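# Place the strawberry cake in the white basket

## Task

Get the strawberry cake to rest inside the white basket, leaving the basket and every other object roughly where they started, and finish with neither gripper in contact with any of them.

## Robot and tools

Robot: two six-joint arms, left_arm and right_arm, each ending in a parallel two-finger gripper. Calibrated bases in the scene frame: left_arm at (-0.026, +0.301, 0) m, right_arm at (+0.053, -0.333, 0) m, both turned almost nothing about z. Scene frame: origin at table-top height halfway between the two nominal bases, +x pointing out over the table, +y toward the left_arm side, +z up. Arm names do not match image left and right. Reported hand positions (end_effector_position, metres) and orientations (end_effector_quat_wxyz) are in this frame and may be wrong by a few centimetres, more when an arm is stretched out.

Joint order for each arm, used in every command and every result list: waist (joint1), shoulder (joint2), elbow (joint3), wrist pitch (joint4), wrist yaw (joint5), wrist roll (joint6), then the gripper. Wrist yaw has its sign flipped relative to the URDF in everything you send and read. Ranges in URDF signs, radians: waist -2.618 to 3.054, shoulder 0.000 to 3.142, elbow 0.000 to 3.142, wrist pitch -1.571 to 1.571, wrist yaw -1.571 to 1.571, wrist roll -2.094 to 2.094. Real end stops may differ by up to 0.059 rad.

A row is always 14 plain numbers, each in [-1, 1], even if one arm stays still: left_arm's six joint values then its opening, then right_arm's six joint values then its opening. Joint values are offsets, not poses, counted from the Joint targets line as it stood when the action (or move) began; they are scaled so 1.0 equals 1.202 rad for waist, 1.258 shoulder, 1.3 elbow, 2.073 wrist pitch, 2.022 for wrist yaw and for wrist roll. Sending 0 for an arm's joints holds its current targets. The opening value is absolute: +1 fully open, -1 shut; to leave a gripper unchanged, resend its current command (0 is a real command, half-open).

execute_actions(actions, cameras): actions is a list of actions; each action is a list of 1 to 15 rows, one row per 1/30 s step, 15 steps per action (0.5 s); a shorter list repeats its final row. Within an action every row is measured from the same starting targets; the next action rebases, so repeating an offset moves further. An action asking a joint more than 0.059 rad beyond its range is rejected for both arms; a malformed action, or a bad first action, rejects the whole call. Empty actions returns the full state. cameras picks images: omitted/null/["all"] gives all, [] gives none; names are cam_head_left, cam_head_right, cam_left_wrist, cam_right_wrist (each 672x504).

move(target, speed, blend, opening_speed, blocking, cameras): target is one 14-number row or a list of up to 15 rows, all offsets from the same current Joint targets, scaled as above. The joints travel together along planned paths; nothing avoids obstacles or the other arm. speed is the peak rate in rad/s of the joint with most to travel (0.01 to 2, default 0.5), one value or one per target. blend, in rad, rounds corners between list targets (default 0 stops at each). opening_speed (0.2 or more, scale units per second) makes gripper changes gradual; use a low value when closing on the cake so it is not crushed. blocking=false returns after about 0.5 s while the move continues. The result adds a move: line reporting done, off_target (rest with a joint over 0.035 rad off), moving, held or fault, possibly limits=held, and each lagging arm's worst joint and error. done does not prove contact-free.

wait(seconds 0 to 10, cameras) lets time pass with commands held. stop(cameras) brakes a running move. zoom_image(camera, region=[x0, y0, x1, y1]) magnifies part of a camera's latest image, in pixels from the top-left, at most 504 by 504. read_manual(section) only returns licence text. finished_scene(scene, an integer 1 to 3) ends the scene for good; call it only once the cake lies in the basket and both grippers are clear.

Result lines: Joint positions and Joint velocities per arm (rad, rad/s, then finger gap in m, 0.094 m fully open); Joint targets, the base for your next offsets; Tool commands; grip_measured on the opening scale (reads slightly wide when empty, a few hundredths narrower than a squeezed part); grip_effort_nm (motor effort, negative closing, not a pad force); Joint torques (include arm weight; first three wrap at ±28 N m); joint sent to its limit; joint command not followed (clearance check altered targets); MOTOR HOT from 75 °C and OVER-TEMPERATURE FAULT at 90 °C, which folds that arm away for good. Omitted velocities mean near zero.

Motion limits: each joint's target may only lead its measured angle by a set margin per step (0.202 waist, 0.258 shoulder, 0.3 elbow, 0.573 wrist pitch, 0.522 yaw and roll), and targets that would shift the hand more than 200 mm get scaled back, so big motions take several actions. The fingers point along the gripper's +z and close along its y; end_effector_position sits between the pads, about 1 cm short of the tips.

Cautions: approach the cake and basket slowly, since faster or deeper contact hits harder; close gently; never open while the cake is still moving; keep the two arms from striking each other; do not shove the basket; nothing may end up off the table. Brief outside tugs may occur. If an arm is pressing on something, command its targets back past its measured positions. Avoid holding loads or stretched poses for long, which heats motors. Finish by opening and lifting both grippers away.

Each tool is called after "Emit:" by a JSON object that holds its "name" and its "arguments".

## Session

Emit:
{"name": "execute_actions", "arguments": {"actions": []}}

Scene clock: 0.00 s.
left_arm: end_effector_position=(+0.3624, +0.3385, +0.1097) grip_measured=+1.000 grip_effort_nm=n/a end_effector_quat_wxyz=(+0.602, -0.087, +0.789, +0.082) | right_arm: end_effector_position=(+0.4660, -0.3439, +0.1193) grip_measured=+1.000 grip_effort_nm=n/a end_effector_quat_wxyz=(+0.600, +0.032, +0.799, -0.027)
Joint positions: left_arm=[-0.053 1.534 0.331 0.929 0.258 -0.047 0.094] | right_arm=[0.002 1.547 0.43 0.833 -0.094 0.022 0.094]
Joint velocities: within noise
Joint torques (N m): no reading
Motor temperatures (°C): left_arm=[24 29 26 27 23 21 25] | right_arm=[24 31 28 37 24 22 22]
Heat: left arm: 29 °C; right arm: 37 °C.
Joint targets: left_arm=[-0.053 1.529 0.336 0.925 0.259 -0.048] | right_arm=[0.002 1.544 0.433 0.822 -0.095 0.022]
Tool commands: left_gripper/opening=+1.0 right_gripper/opening=+1.0

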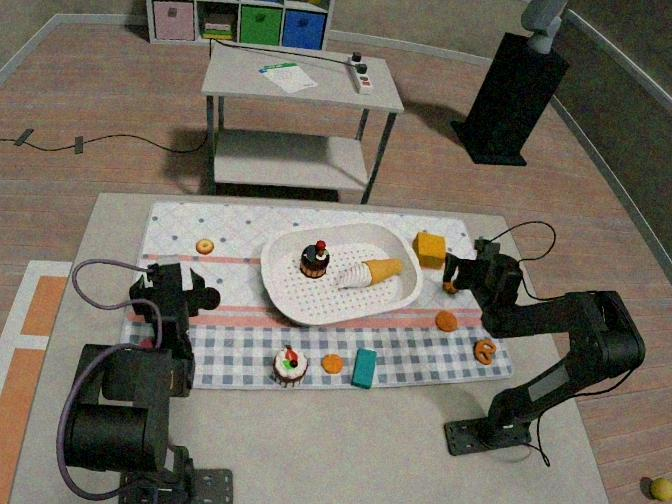

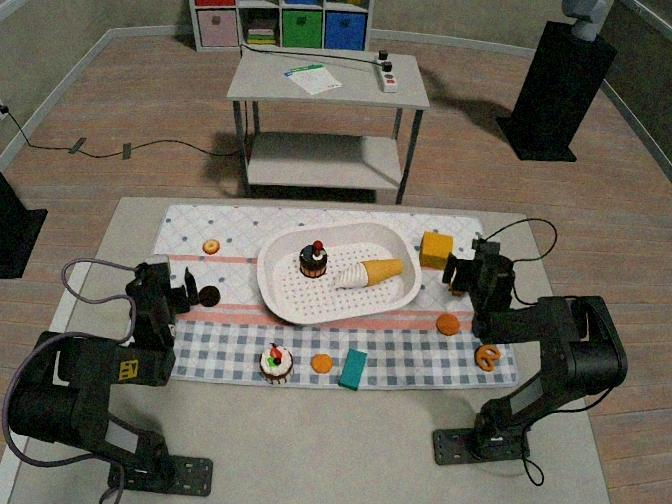

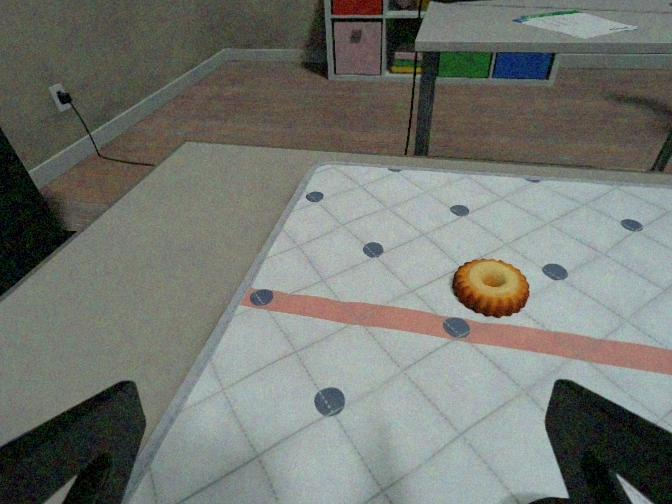

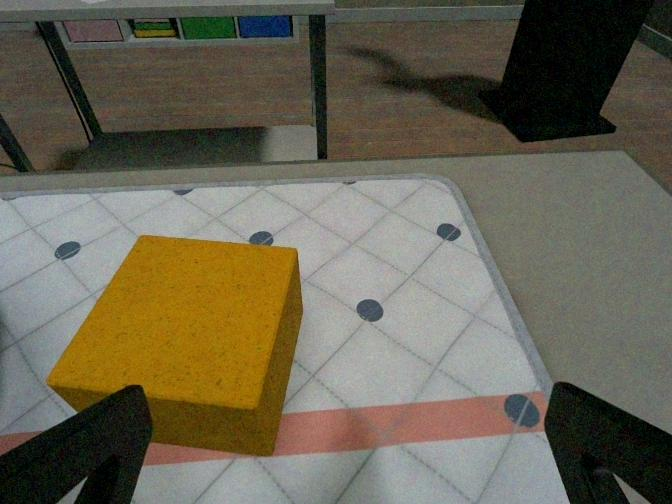

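Emit:
{"name": "zoom_image", "arguments": {"camera": "cam_head_left", "region": [240, 210, 450, 400]}}

Emit:
{"name": "zoom_image", "arguments": {"camera": "cam_head_right", "region": [240, 210, 450, 400]}}

Scaled by 2.400 from the camera's 672x504 image, which has a finer 960x720 frame.

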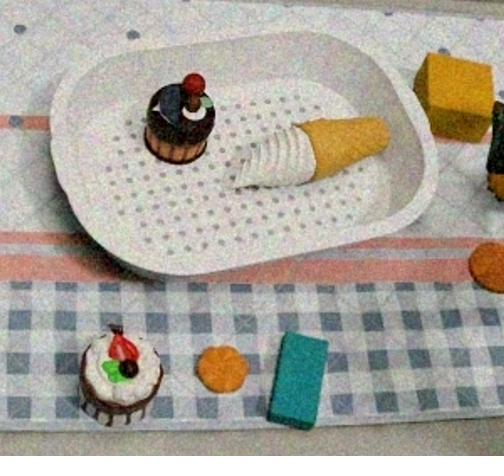

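Scaled by 2.400 from the camera's 672x504 image, which has a finer 960x720 frame.

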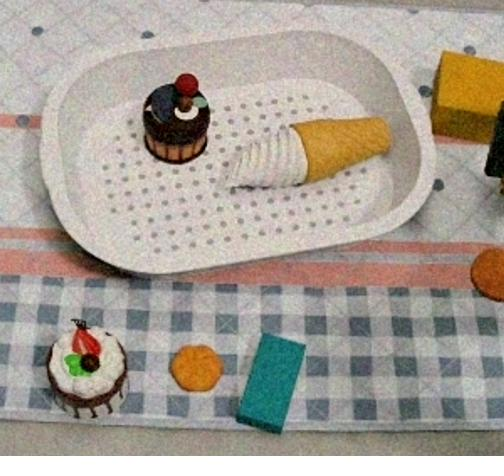

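Emit:
{"name": "move", "arguments": {"target": [[0,0.2114,0.857,-0.88,-0.128,0.0237,1,0,0,0,0,0,0,1],[-0.42,0.2114,0.857,-0.88,-0.128,0.0237,1,0,0,0,0,0,0,1]], "blend": 0.1, "speed": 0.9}}

Scene clock: 56.20 s.
left_arm: end_effector_position=(+0.3240, +0.0955, +0.1110) grip_measured=+1.000 grip_effort_nm=0.002 end_effector_quat_wxyz=(+0.158, +0.257, +0.952, -0.043) | right_arm: end_effector_position=(+0.4660, -0.3439, +0.1193) grip_measured=+1.000 grip_effort_nm=0.022 end_effector_quat_wxyz=(+0.600, +0.032, +0.799, -0.027)
Joint positions: left_arm=[-0.564 1.783 1.421 -0.879 0.001 -0.005 0.094] | right_arm=[0.002 1.547 0.43 0.833 -0.094 0.022 0.094]
Joint torques (N m): left_arm=[0.51 -7.21 8.65 0.8 0 0.08] | right_arm=[0.03 -4.93 6.98 1.55 -0.05 -0.01]
Motor temperatures (°C): left_arm=[24 29 27 36 23 21 24] | right_arm=[23 32 29 41 24 22 22]
Heat: left arm: 36 °C; right arm: 41 °C.
Joint targets: left_arm=[-0.558 1.795 1.450 -0.899 0.000 0.000] | right_arm=[0.002 1.544 0.433 0.822 -0.095 0.022]
move: done

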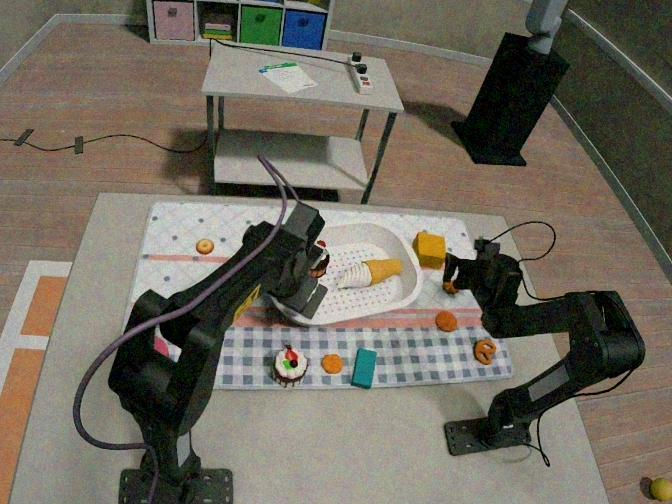

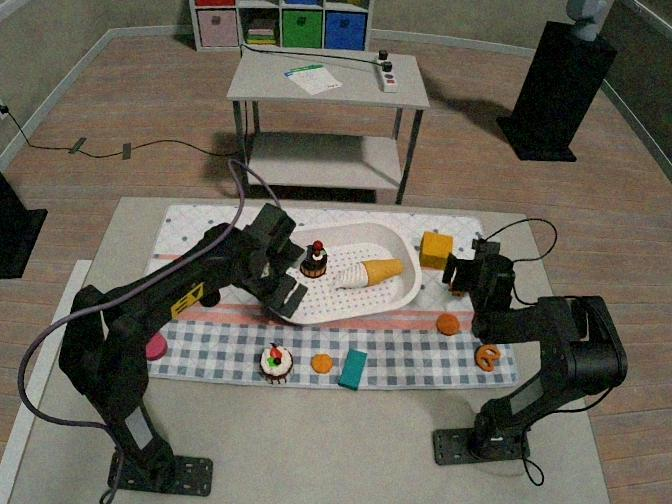

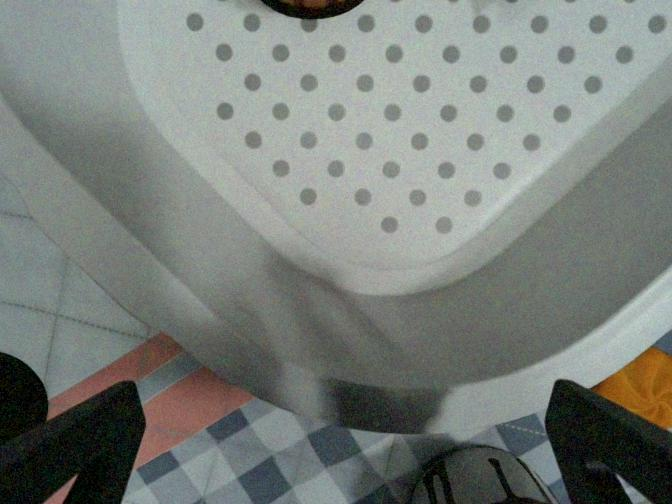

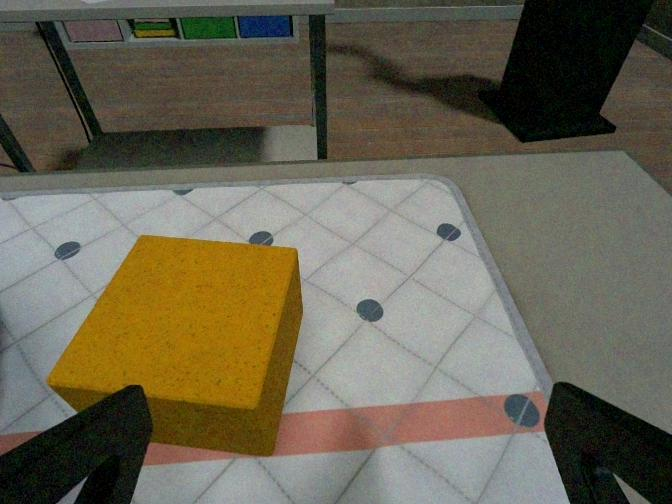

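Emit:
{"name": "move", "arguments": {"target": [-0.1373,-0.0946,-0.0185,-0.2036,0,0,1,0,0,0,0,0,0,1], "speed": 0.6, "cameras": ["cam_left_wrist","cam_head_left"]}}

Scene clock: 77.53 s.
left_arm: end_effector_position=(+0.2082, +0.1088, +0.1225) grip_measured=+1.000 grip_effort_nm=-0.002 end_effector_quat_wxyz=(-0.004, +0.336, +0.942, +0.002) | right_arm: end_effector_position=(+0.4660, -0.3439, +0.1193) grip_measured=+1.000 grip_effort_nm=0.027 end_effector_quat_wxyz=(+0.600, +0.032, +0.799, -0.027)
Joint positions: left_arm=[-0.72 1.699 1.421 -1.302 0.001 -0.005 0.094] | right_arm=[0.002 1.547 0.43 0.833 -0.094 0.022 0.094]
Joint torques (N m): left_arm=[-0.24 -8.8 6.13 0.14 0 0.08] | right_arm=[0.05 -4.93 6.99 1.55 -0.05 -0.01]
Motor temperatures (°C): left_arm=[24 30 28 31 23 21 24] | right_arm=[23 32 29 41 24 22 21]
Heat: left arm: 31 °C; right arm: 41 °C.
Joint targets: left_arm=[-0.723 1.676 1.426 -1.321 0.000 0.000] | right_arm=[0.002 1.544 0.433 0.822 -0.095 0.022]
move: done
Images, in order: cam_head_left, cam_left_wrist.

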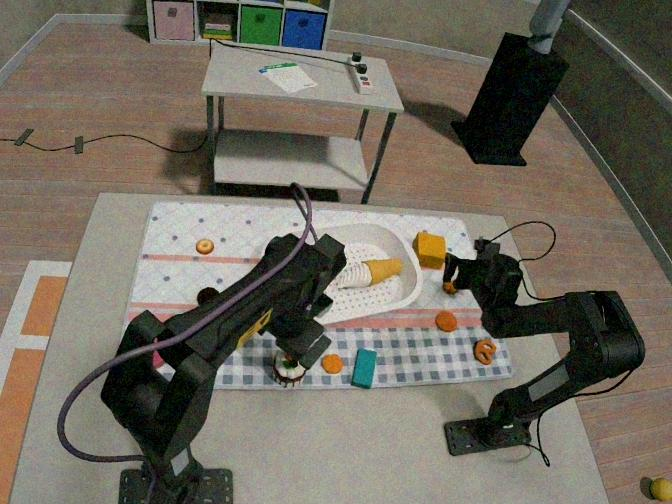

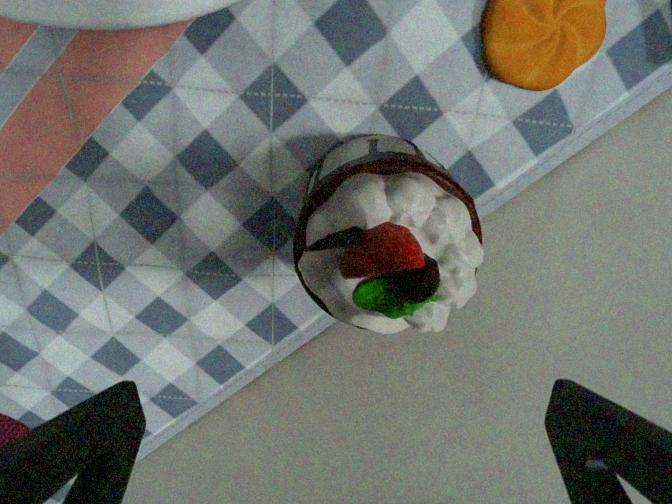

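Emit:
{"name": "move", "arguments": {"target": [[-0.0532,0.0103,-0.0292,0.0318,0,0,1,0,0,0,0,0,0,1],[-0.0532,0.0747,-0.2238,0.193,0,0,1,0,0,0,0,0,0,1]], "speed": 0.4, "cameras": ["cam_left_wrist","cam_head_left","cam_head_right"]}}

Scene clock: 101.27 s.
left_arm: end_effector_position=(+0.1990, +0.0891, +0.0376) grip_measured=+1.000 grip_effort_nm=0.002 end_effector_quat_wxyz=(+0.009, +0.367, +0.930, -0.003) | right_arm: end_effector_position=(+0.4660, -0.3439, +0.1193) grip_measured=+1.000 grip_effort_nm=0.032 end_effector_quat_wxyz=(+0.600, +0.032, +0.799, -0.027)
Joint positions: left_arm=[-0.788 1.761 1.148 -0.939 0 -0.005 0.094] | right_arm=[0.002 1.547 0.43 0.833 -0.094 0.022 0.094]
Joint torques (N m): left_arm=[0.08 -6.43 4.48 0.56 0 0.08] | right_arm=[0.02 -4.93 6.99 1.55 -0.05 0]
Joint targets: left_arm=[-0.787 1.770 1.135 -0.921 0.000 0.000] | right_arm=[0.002 1.544 0.433 0.822 -0.095 0.022]
move: done
Images, in order: cam_head_left, cam_head_right, cam_left_wrist.

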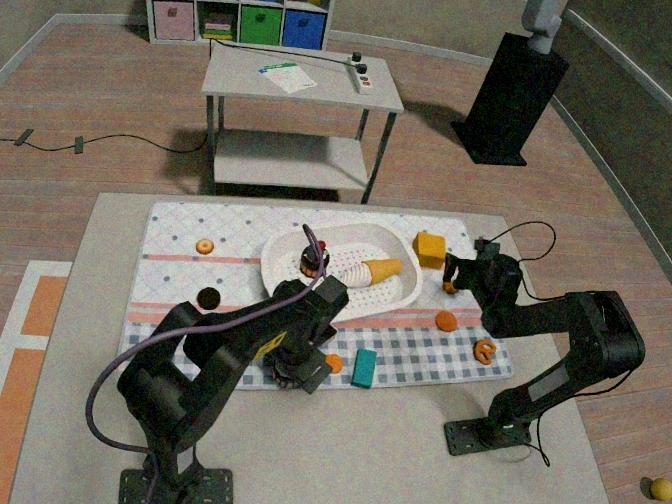

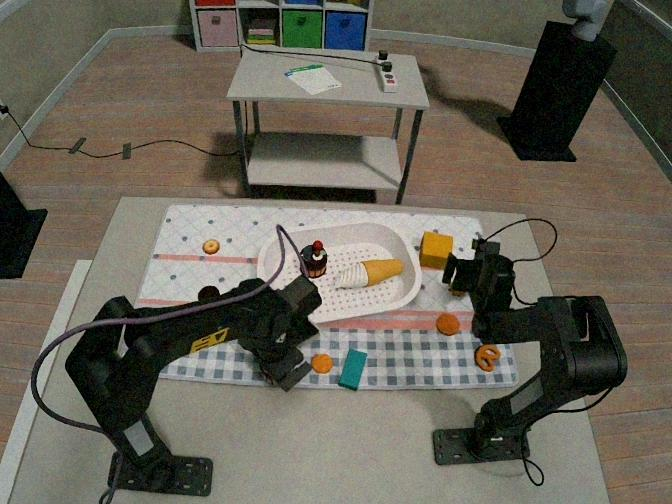

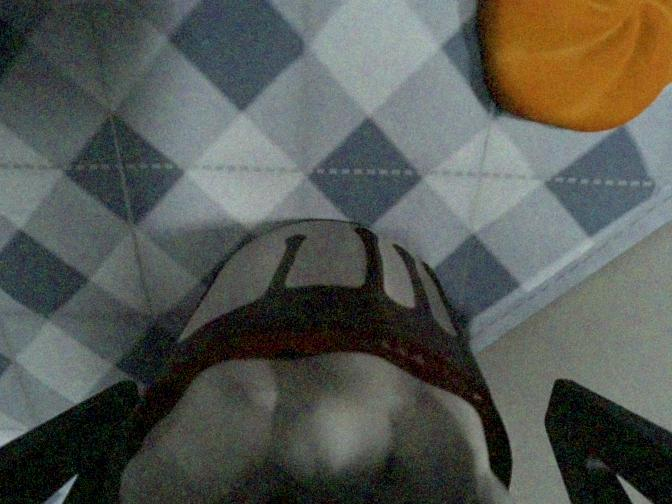

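Emit:
{"name": "move", "arguments": {"target": [0.012,0.008,-0.028,0.02,0,0,1,0,0,0,0,0,0,1], "speed": 0.3, "cameras": ["cam_left_wrist"]}}

Emit:
{"name": "move", "arguments": {"target": [0,0,0,0,0,0,0.36,0,0,0,0,0,0,1], "opening_speed": 0.3, "cameras": ["cam_left_wrist","cam_head_left"]}}

Scene clock: 110.00 s.
move: done
Images, in order: cam_left_wrist.

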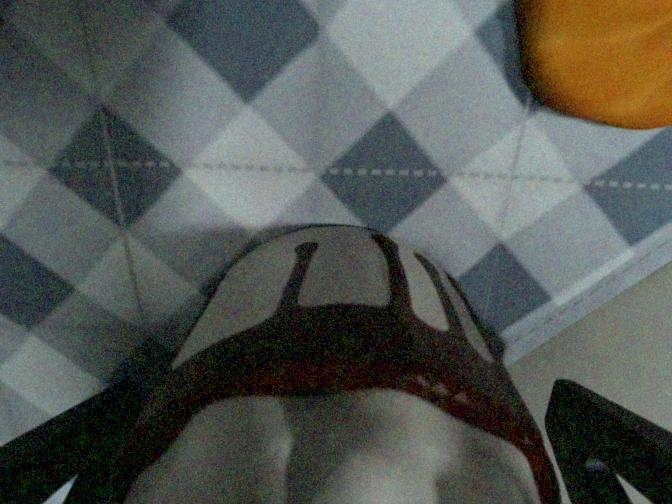

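Scene clock: 112.33 s.
left_arm: end_effector_position=(+0.1997, +0.0925, +0.0278) grip_measured=+0.399 grip_effort_nm=-1.004 end_effector_quat_wxyz=(+0.010, +0.363, +0.932, -0.004) | right_arm: end_effector_position=(+0.4660, -0.3439, +0.1193) grip_measured=+1.000 grip_effort_nm=0.027 end_effector_quat_wxyz=(+0.600, +0.032, +0.799, -0.027)
Joint positions: left_arm=[-0.778 1.767 1.114 -0.896 0 -0.005 0.066] | right_arm=[0.002 1.547 0.43 0.833 -0.094 0.022 0.094]
Joint torques (N m): left_arm=[0.53 -6.13 4.21 0.56 0 0.09] | right_arm=[0.03 -4.92 6.99 1.55 -0.05 0]
Joint targets: left_arm=[-0.773 1.780 1.099 -0.879 0.000 0.000] | right_arm=[0.002 1.544 0.433 0.822 -0.095 0.022]
move: done
Images, in order: cam_head_left, cam_left_wrist.

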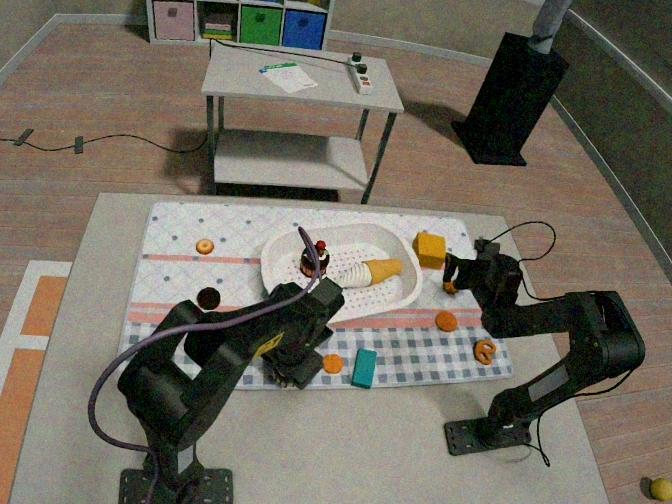

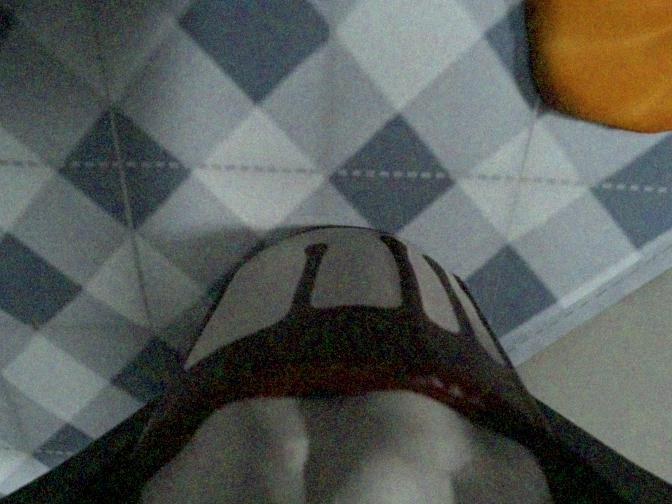

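Emit:
{"name": "move", "arguments": {"target": [[0,-0.0604,0.3054,-0.2335,0,0,0.3,0,0,0,0,0,0,1],[0.1539,0.3203,0.8054,-0.1611,0,0,0.3,0,0,0,0,0,0,1]], "speed": 0.5, "blend": 0.08}}

Scene clock: 141.77 s.
left_arm: end_effector_position=(+0.3856, +0.0451, +0.1431) grip_measured=+0.398 grip_effort_nm=-1.023 end_effector_quat_wxyz=(+0.133, +0.270, +0.953, -0.038) | right_arm: end_effector_position=(+0.4660, -0.3439, +0.1193) grip_measured=+1.000 grip_effort_nm=0.027 end_effector_quat_wxyz=(+0.600, +0.032, +0.799, -0.027)
Joint positions: left_arm=[-0.588 2.169 2.108 -1.232 0 -0.005 0.066] | right_arm=[0.002 1.547 0.43 0.833 -0.094 0.022 0.094]
Joint torques (N m): left_arm=[0.08 -10.25 9.14 1.09 0 0.08] | right_arm=[0.05 -4.93 6.99 1.55 -0.04 0]
Joint targets: left_arm=[-0.588 2.183 2.145 -1.213 0.000 0.000] | right_arm=[0.002 1.544 0.433 0.822 -0.095 0.022]
move: off_target (left_arm); left_arm: the elbow is farthest, 0.038 rad from its target

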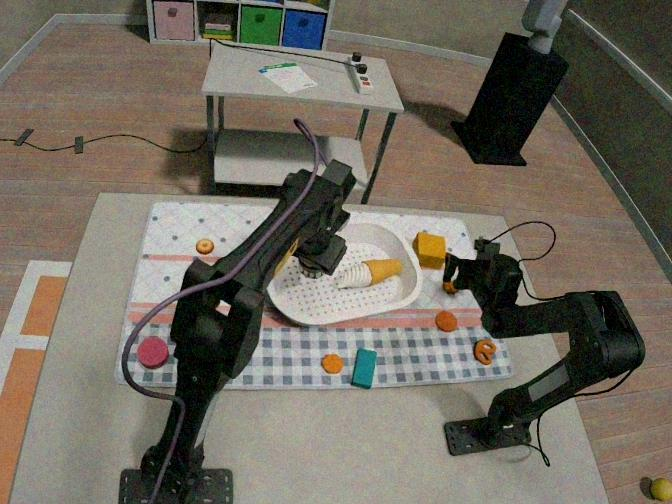

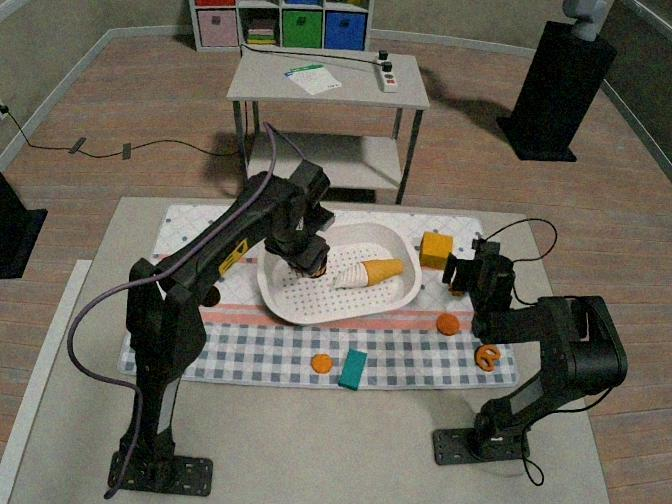

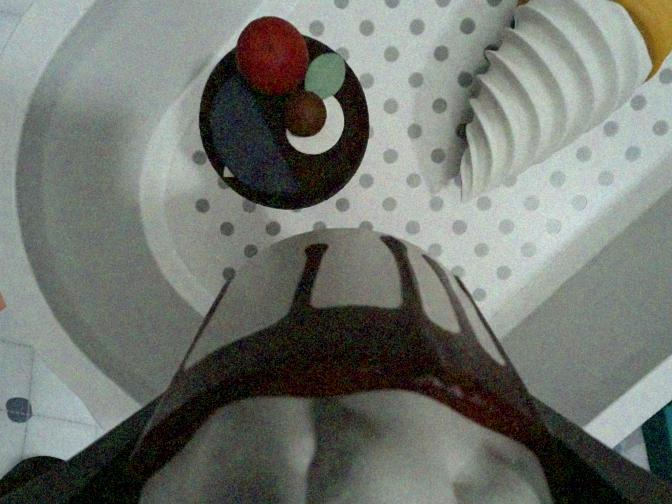

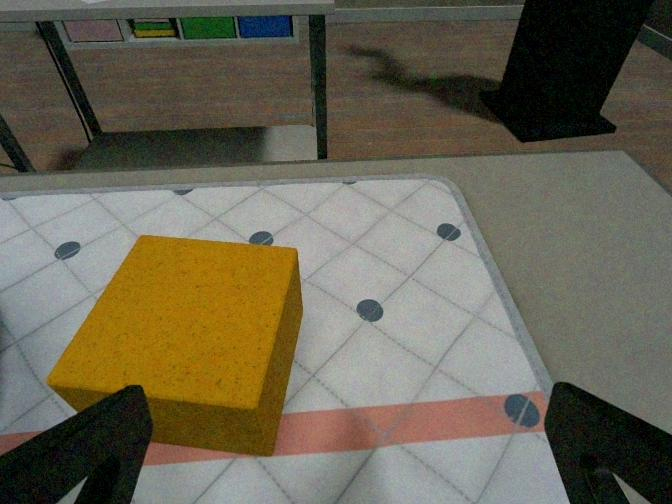

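Emit:
{"name": "move", "arguments": {"target": [-0.0258,0.1638,0.044,-0.0386,0,0,0.3,0,0,0,0,0,0,1], "speed": 0.3}}

Scene clock: 159.30 s.
left_arm: end_effector_position=(+0.3782, +0.0353, +0.0618) grip_measured=+0.398 grip_effort_nm=-1.028 end_effector_quat_wxyz=(+0.041, +0.285, +0.958, -0.012) | right_arm: end_effector_position=(+0.4660, -0.3439, +0.1193) grip_measured=+1.000 grip_effort_nm=0.027 end_effector_quat_wxyz=(+0.600, +0.032, +0.799, -0.027)
Joint positions: left_arm=[-0.614 2.378 2.169 -1.276 0 -0.005 0.066] | right_arm=[0.002 1.547 0.43 0.833 -0.094 0.022 0.094]
Joint torques (N m): left_arm=[-0.49 -11.81 8.62 0.32 0 0.09] | right_arm=[0.03 -4.92 6.98 1.55 -0.05 0]
Joint targets: left_arm=[-0.619 2.389 2.203 -1.293 0.000 0.000] | right_arm=[0.002 1.544 0.433 0.822 -0.095 0.022]
move: done

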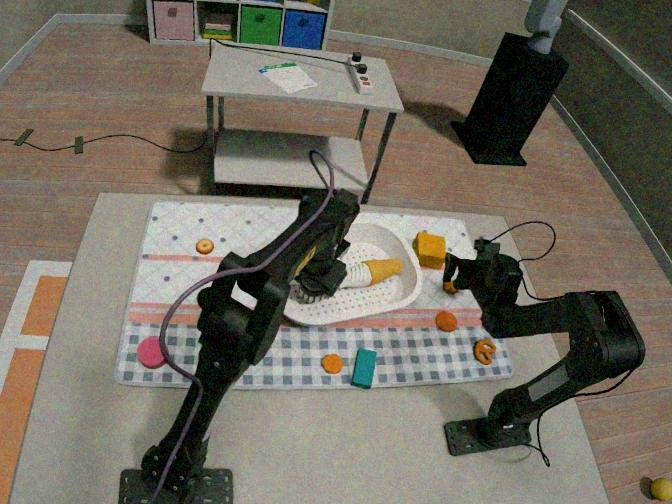

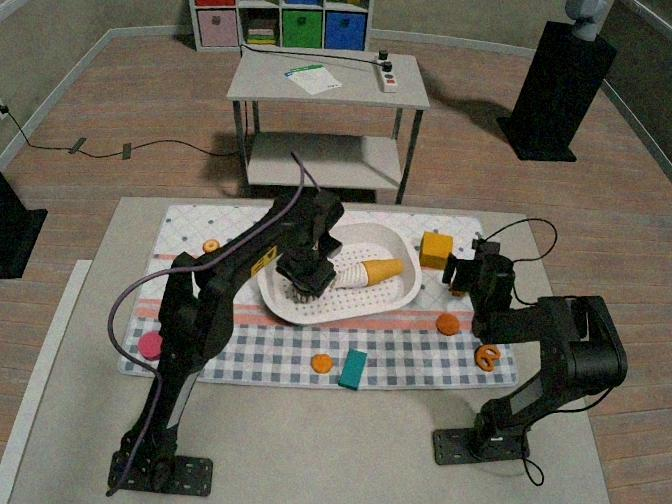

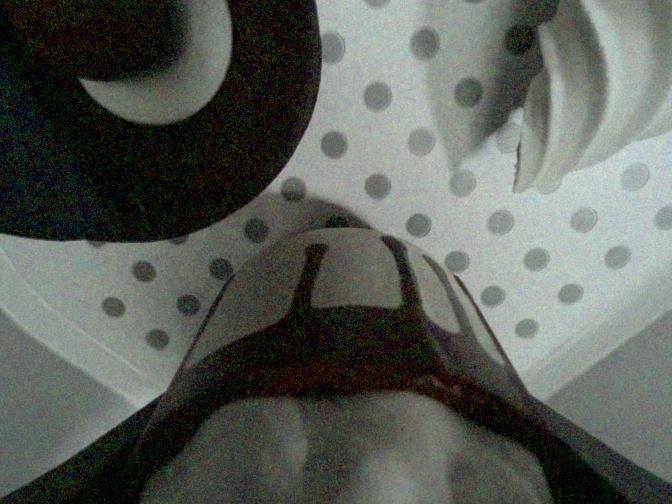

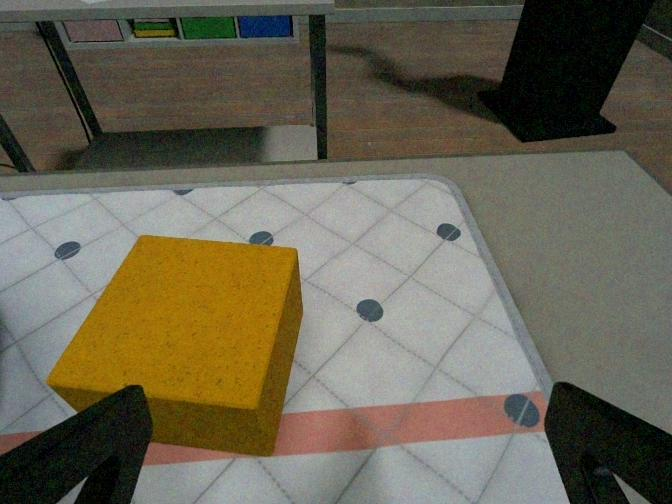

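Emit:
{"name": "move", "arguments": {"target": [0,-0.007,-0.1215,0.0593,0,0,0.3,0,0,0,0,0,0,1], "speed": 0.1, "cameras": ["cam_left_wrist"]}}

Scene clock: 170.47 s.
left_arm: end_effector_position=(+0.3731, +0.0387, +0.0382) grip_measured=+0.398 grip_effort_nm=-1.028 end_effector_quat_wxyz=(+0.030, +0.285, +0.958, -0.009) | right_arm: end_effector_position=(+0.4660, -0.3439, +0.1193) grip_measured=+1.000 grip_effort_nm=0.032 end_effector_quat_wxyz=(+0.600, +0.032, +0.799, -0.027)
Joint positions: left_arm=[-0.614 2.378 2.078 -1.208 0 -0.005 0.066] | right_arm=[0.002 1.547 0.43 0.833 -0.094 0.022 0.094]
Joint torques (N m): left_arm=[-0.44 -12.45 3.32 0.87 0 0.09] | right_arm=[0.05 -4.93 6.98 1.55 -0.04 -0.01]
Joint targets: left_arm=[-0.619 2.380 2.045 -1.170 0.000 0.000] | right_arm=[0.002 1.544 0.433 0.822 -0.095 0.022]
move: off_target (left_arm); left_arm: the wrist pitch is farthest, 0.038 rad from its target
Images, in order: cam_left_wrist.

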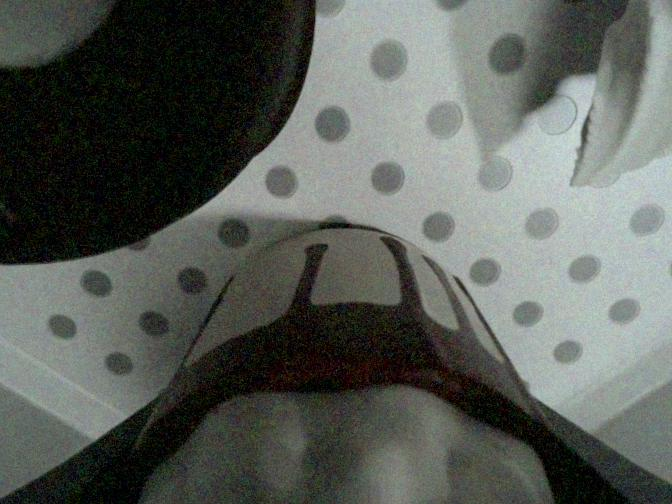

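Emit:
{"name": "move", "arguments": {"target": [0,0,-0.015,0.018,0,0,0.3,0,0,0,0,0,0,1], "speed": 0.1, "cameras": ["cam_left_wrist"]}}

Scene clock: 174.63 s.
left_arm: end_effector_position=(+0.3732, +0.0386, +0.0380) grip_measured=+0.398 grip_effort_nm=-1.023 end_effector_quat_wxyz=(+0.034, +0.285, +0.958, -0.010) | right_arm: end_effector_position=(+0.4660, -0.3439, +0.1193) grip_measured=+1.000 grip_effort_nm=0.032 end_effector_quat_wxyz=(+0.600, +0.032, +0.799, -0.027)
Joint positions: left_arm=[-0.614 2.368 2.06 -1.192 0 -0.005 0.066] | right_arm=[0.002 1.547 0.43 0.833 -0.094 0.022 0.094]
Joint torques (N m): left_arm=[-0.5 -11.67 3.22 1.12 0 0.09] | right_arm=[0.03 -4.93 6.99 1.55 -0.05 0]
Motor temperatures (°C): left_arm=[23 35 29 27 23 20 26] | right_arm=[23 31 28 42 23 21 21]
Joint targets: left_arm=[-0.619 2.380 2.025 -1.133 0.000 0.000] | right_arm=[0.002 1.544 0.433 0.822 -0.095 0.022]
move: off_target (left_arm); left_arm: the wrist pitch is farthest, 0.059 rad from its target
Images, in order: cam_left_wrist.

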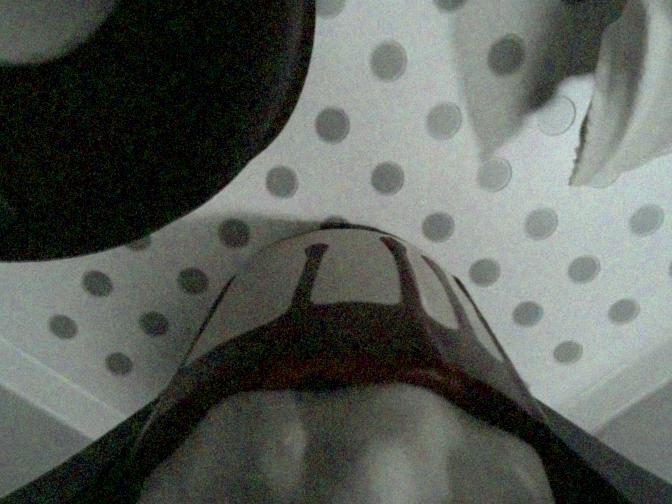

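Emit:
{"name": "move", "arguments": {"target": [[0,0,0.019,-0.022,0,0,0.3,0,0,0,0,0,0,1],[0,0,0.019,-0.022,0,0,0.72,0,0,0,0,0,0,1]], "speed": 0.1, "opening_speed": 0.3, "cameras": ["cam_left_wrist"]}}

Scene clock: 183.57 s.
left_arm: end_effector_position=(+0.3737, +0.0383, +0.0381) grip_measured=+0.718 grip_effort_nm=0.110 end_effector_quat_wxyz=(+0.035, +0.285, +0.958, -0.010) | right_arm: end_effector_position=(+0.4660, -0.3439, +0.1193) grip_measured=+1.000 grip_effort_nm=0.027 end_effector_quat_wxyz=(+0.600, +0.032, +0.799, -0.027)
Joint positions: left_arm=[-0.614 2.368 2.06 -1.19 0 -0.005 0.081] | right_arm=[0.002 1.547 0.43 0.833 -0.094 0.022 0.094]
Joint torques (N m): left_arm=[-0.46 -11.7 5.07 0.61 0 0.09] | right_arm=[0.05 -4.93 6.99 1.55 -0.05 0]
Joint targets: left_arm=[-0.619 2.380 2.050 -1.179 0.000 0.000] | right_arm=[0.002 1.544 0.433 0.822 -0.095 0.022]
move: done
Images, in order: cam_left_wrist.

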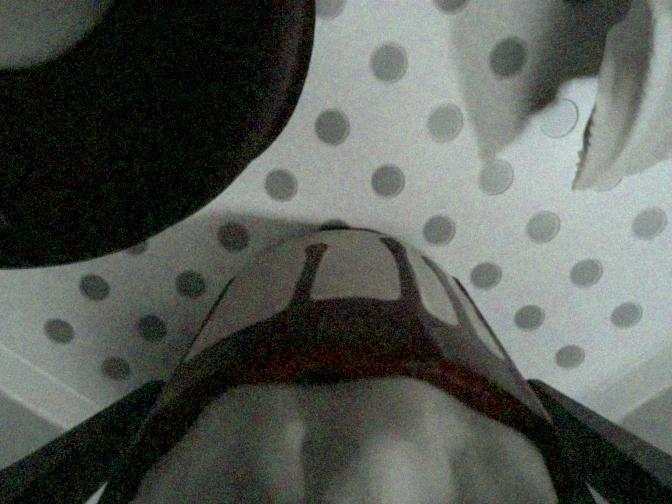

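Emit:
{"name": "move", "arguments": {"target": [[0,0.004,0.1154,-0.054,0,0,0.72,0,0,0,0,0,0,1],[0,-0.1566,0.073,-0.0169,0,0,0.72,0,0,0,0,0,0,1],[0,-0.461,-0.2308,-0.059,0,0,0.72,0,0,0,0,0,0,1]], "speed": [0.25,0.4,0.6], "blend": [0.03,0.05,0]}}

Scene clock: 189.50 s.
left_arm: end_effector_position=(+0.2995, +0.0872, +0.1802) grip_measured=+0.718 grip_effort_nm=0.110 end_effector_quat_wxyz=(+0.112, +0.283, +0.952, -0.034) | right_arm: end_effector_position=(+0.4660, -0.3439, +0.1193) grip_measured=+1.000 grip_effort_nm=0.032 end_effector_quat_wxyz=(+0.600, +0.032, +0.799, -0.027)
Joint positions: left_arm=[-0.614 1.818 1.767 -1.286 0 -0.005 0.081] | right_arm=[0.002 1.547 0.43 0.833 -0.094 0.022 0.094]
Joint torques (N m): left_arm=[-0.49 -9.78 4.72 0.66 0 0.09] | right_arm=[0.03 -4.93 6.99 1.55 -0.04 -0.01]
Heat: left arm: 36 °C; right arm: 42 °C.
Joint targets: left_arm=[-0.619 1.800 1.750 -1.301 0.000 0.000] | right_arm=[0.002 1.544 0.433 0.822 -0.095 0.022]
move: done

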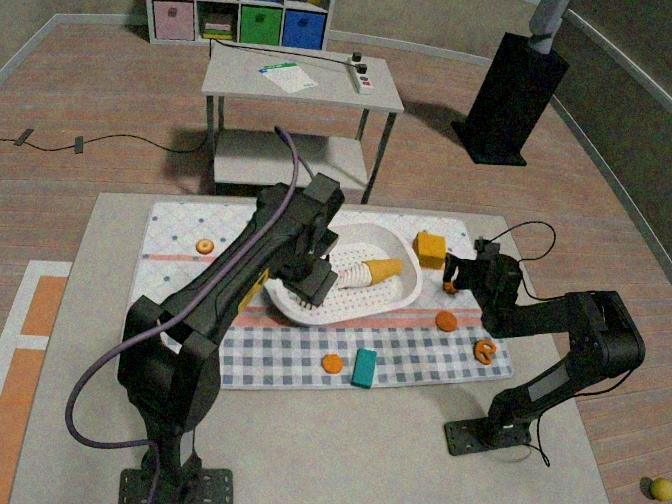

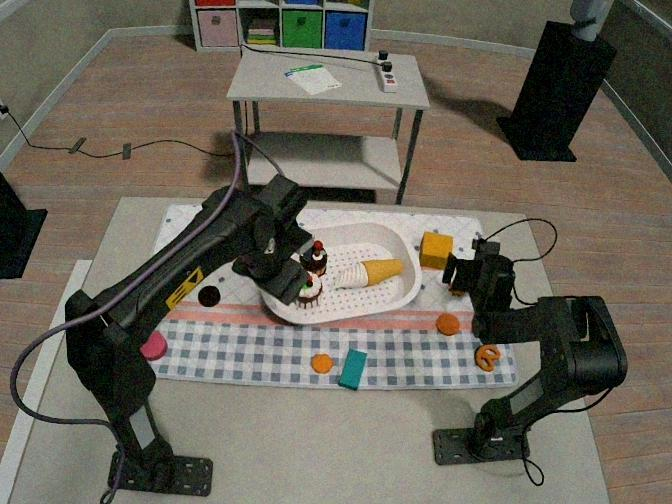

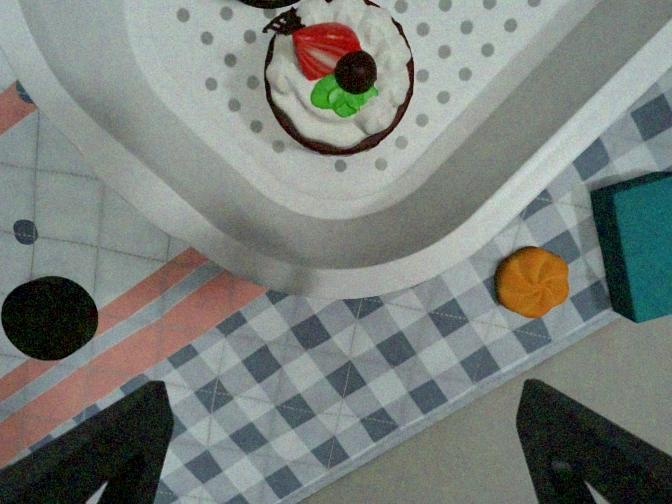

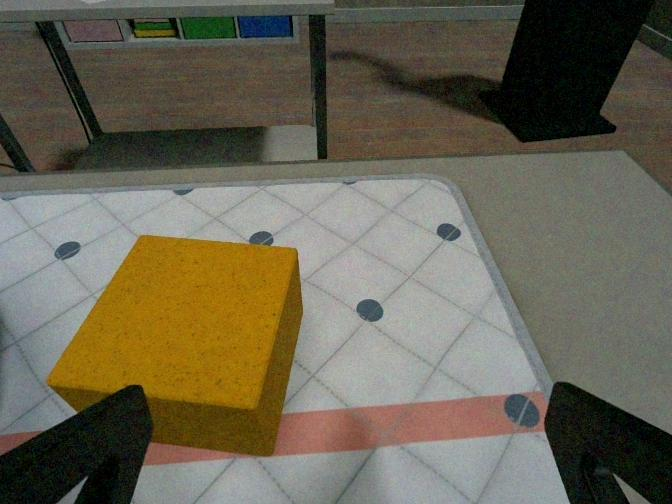

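Cake sits upright in the basket; the basket hasn't moved.

Emit:
{"name": "finished_scene", "arguments": {"scene": 1}}

The scene is finished: the task was done.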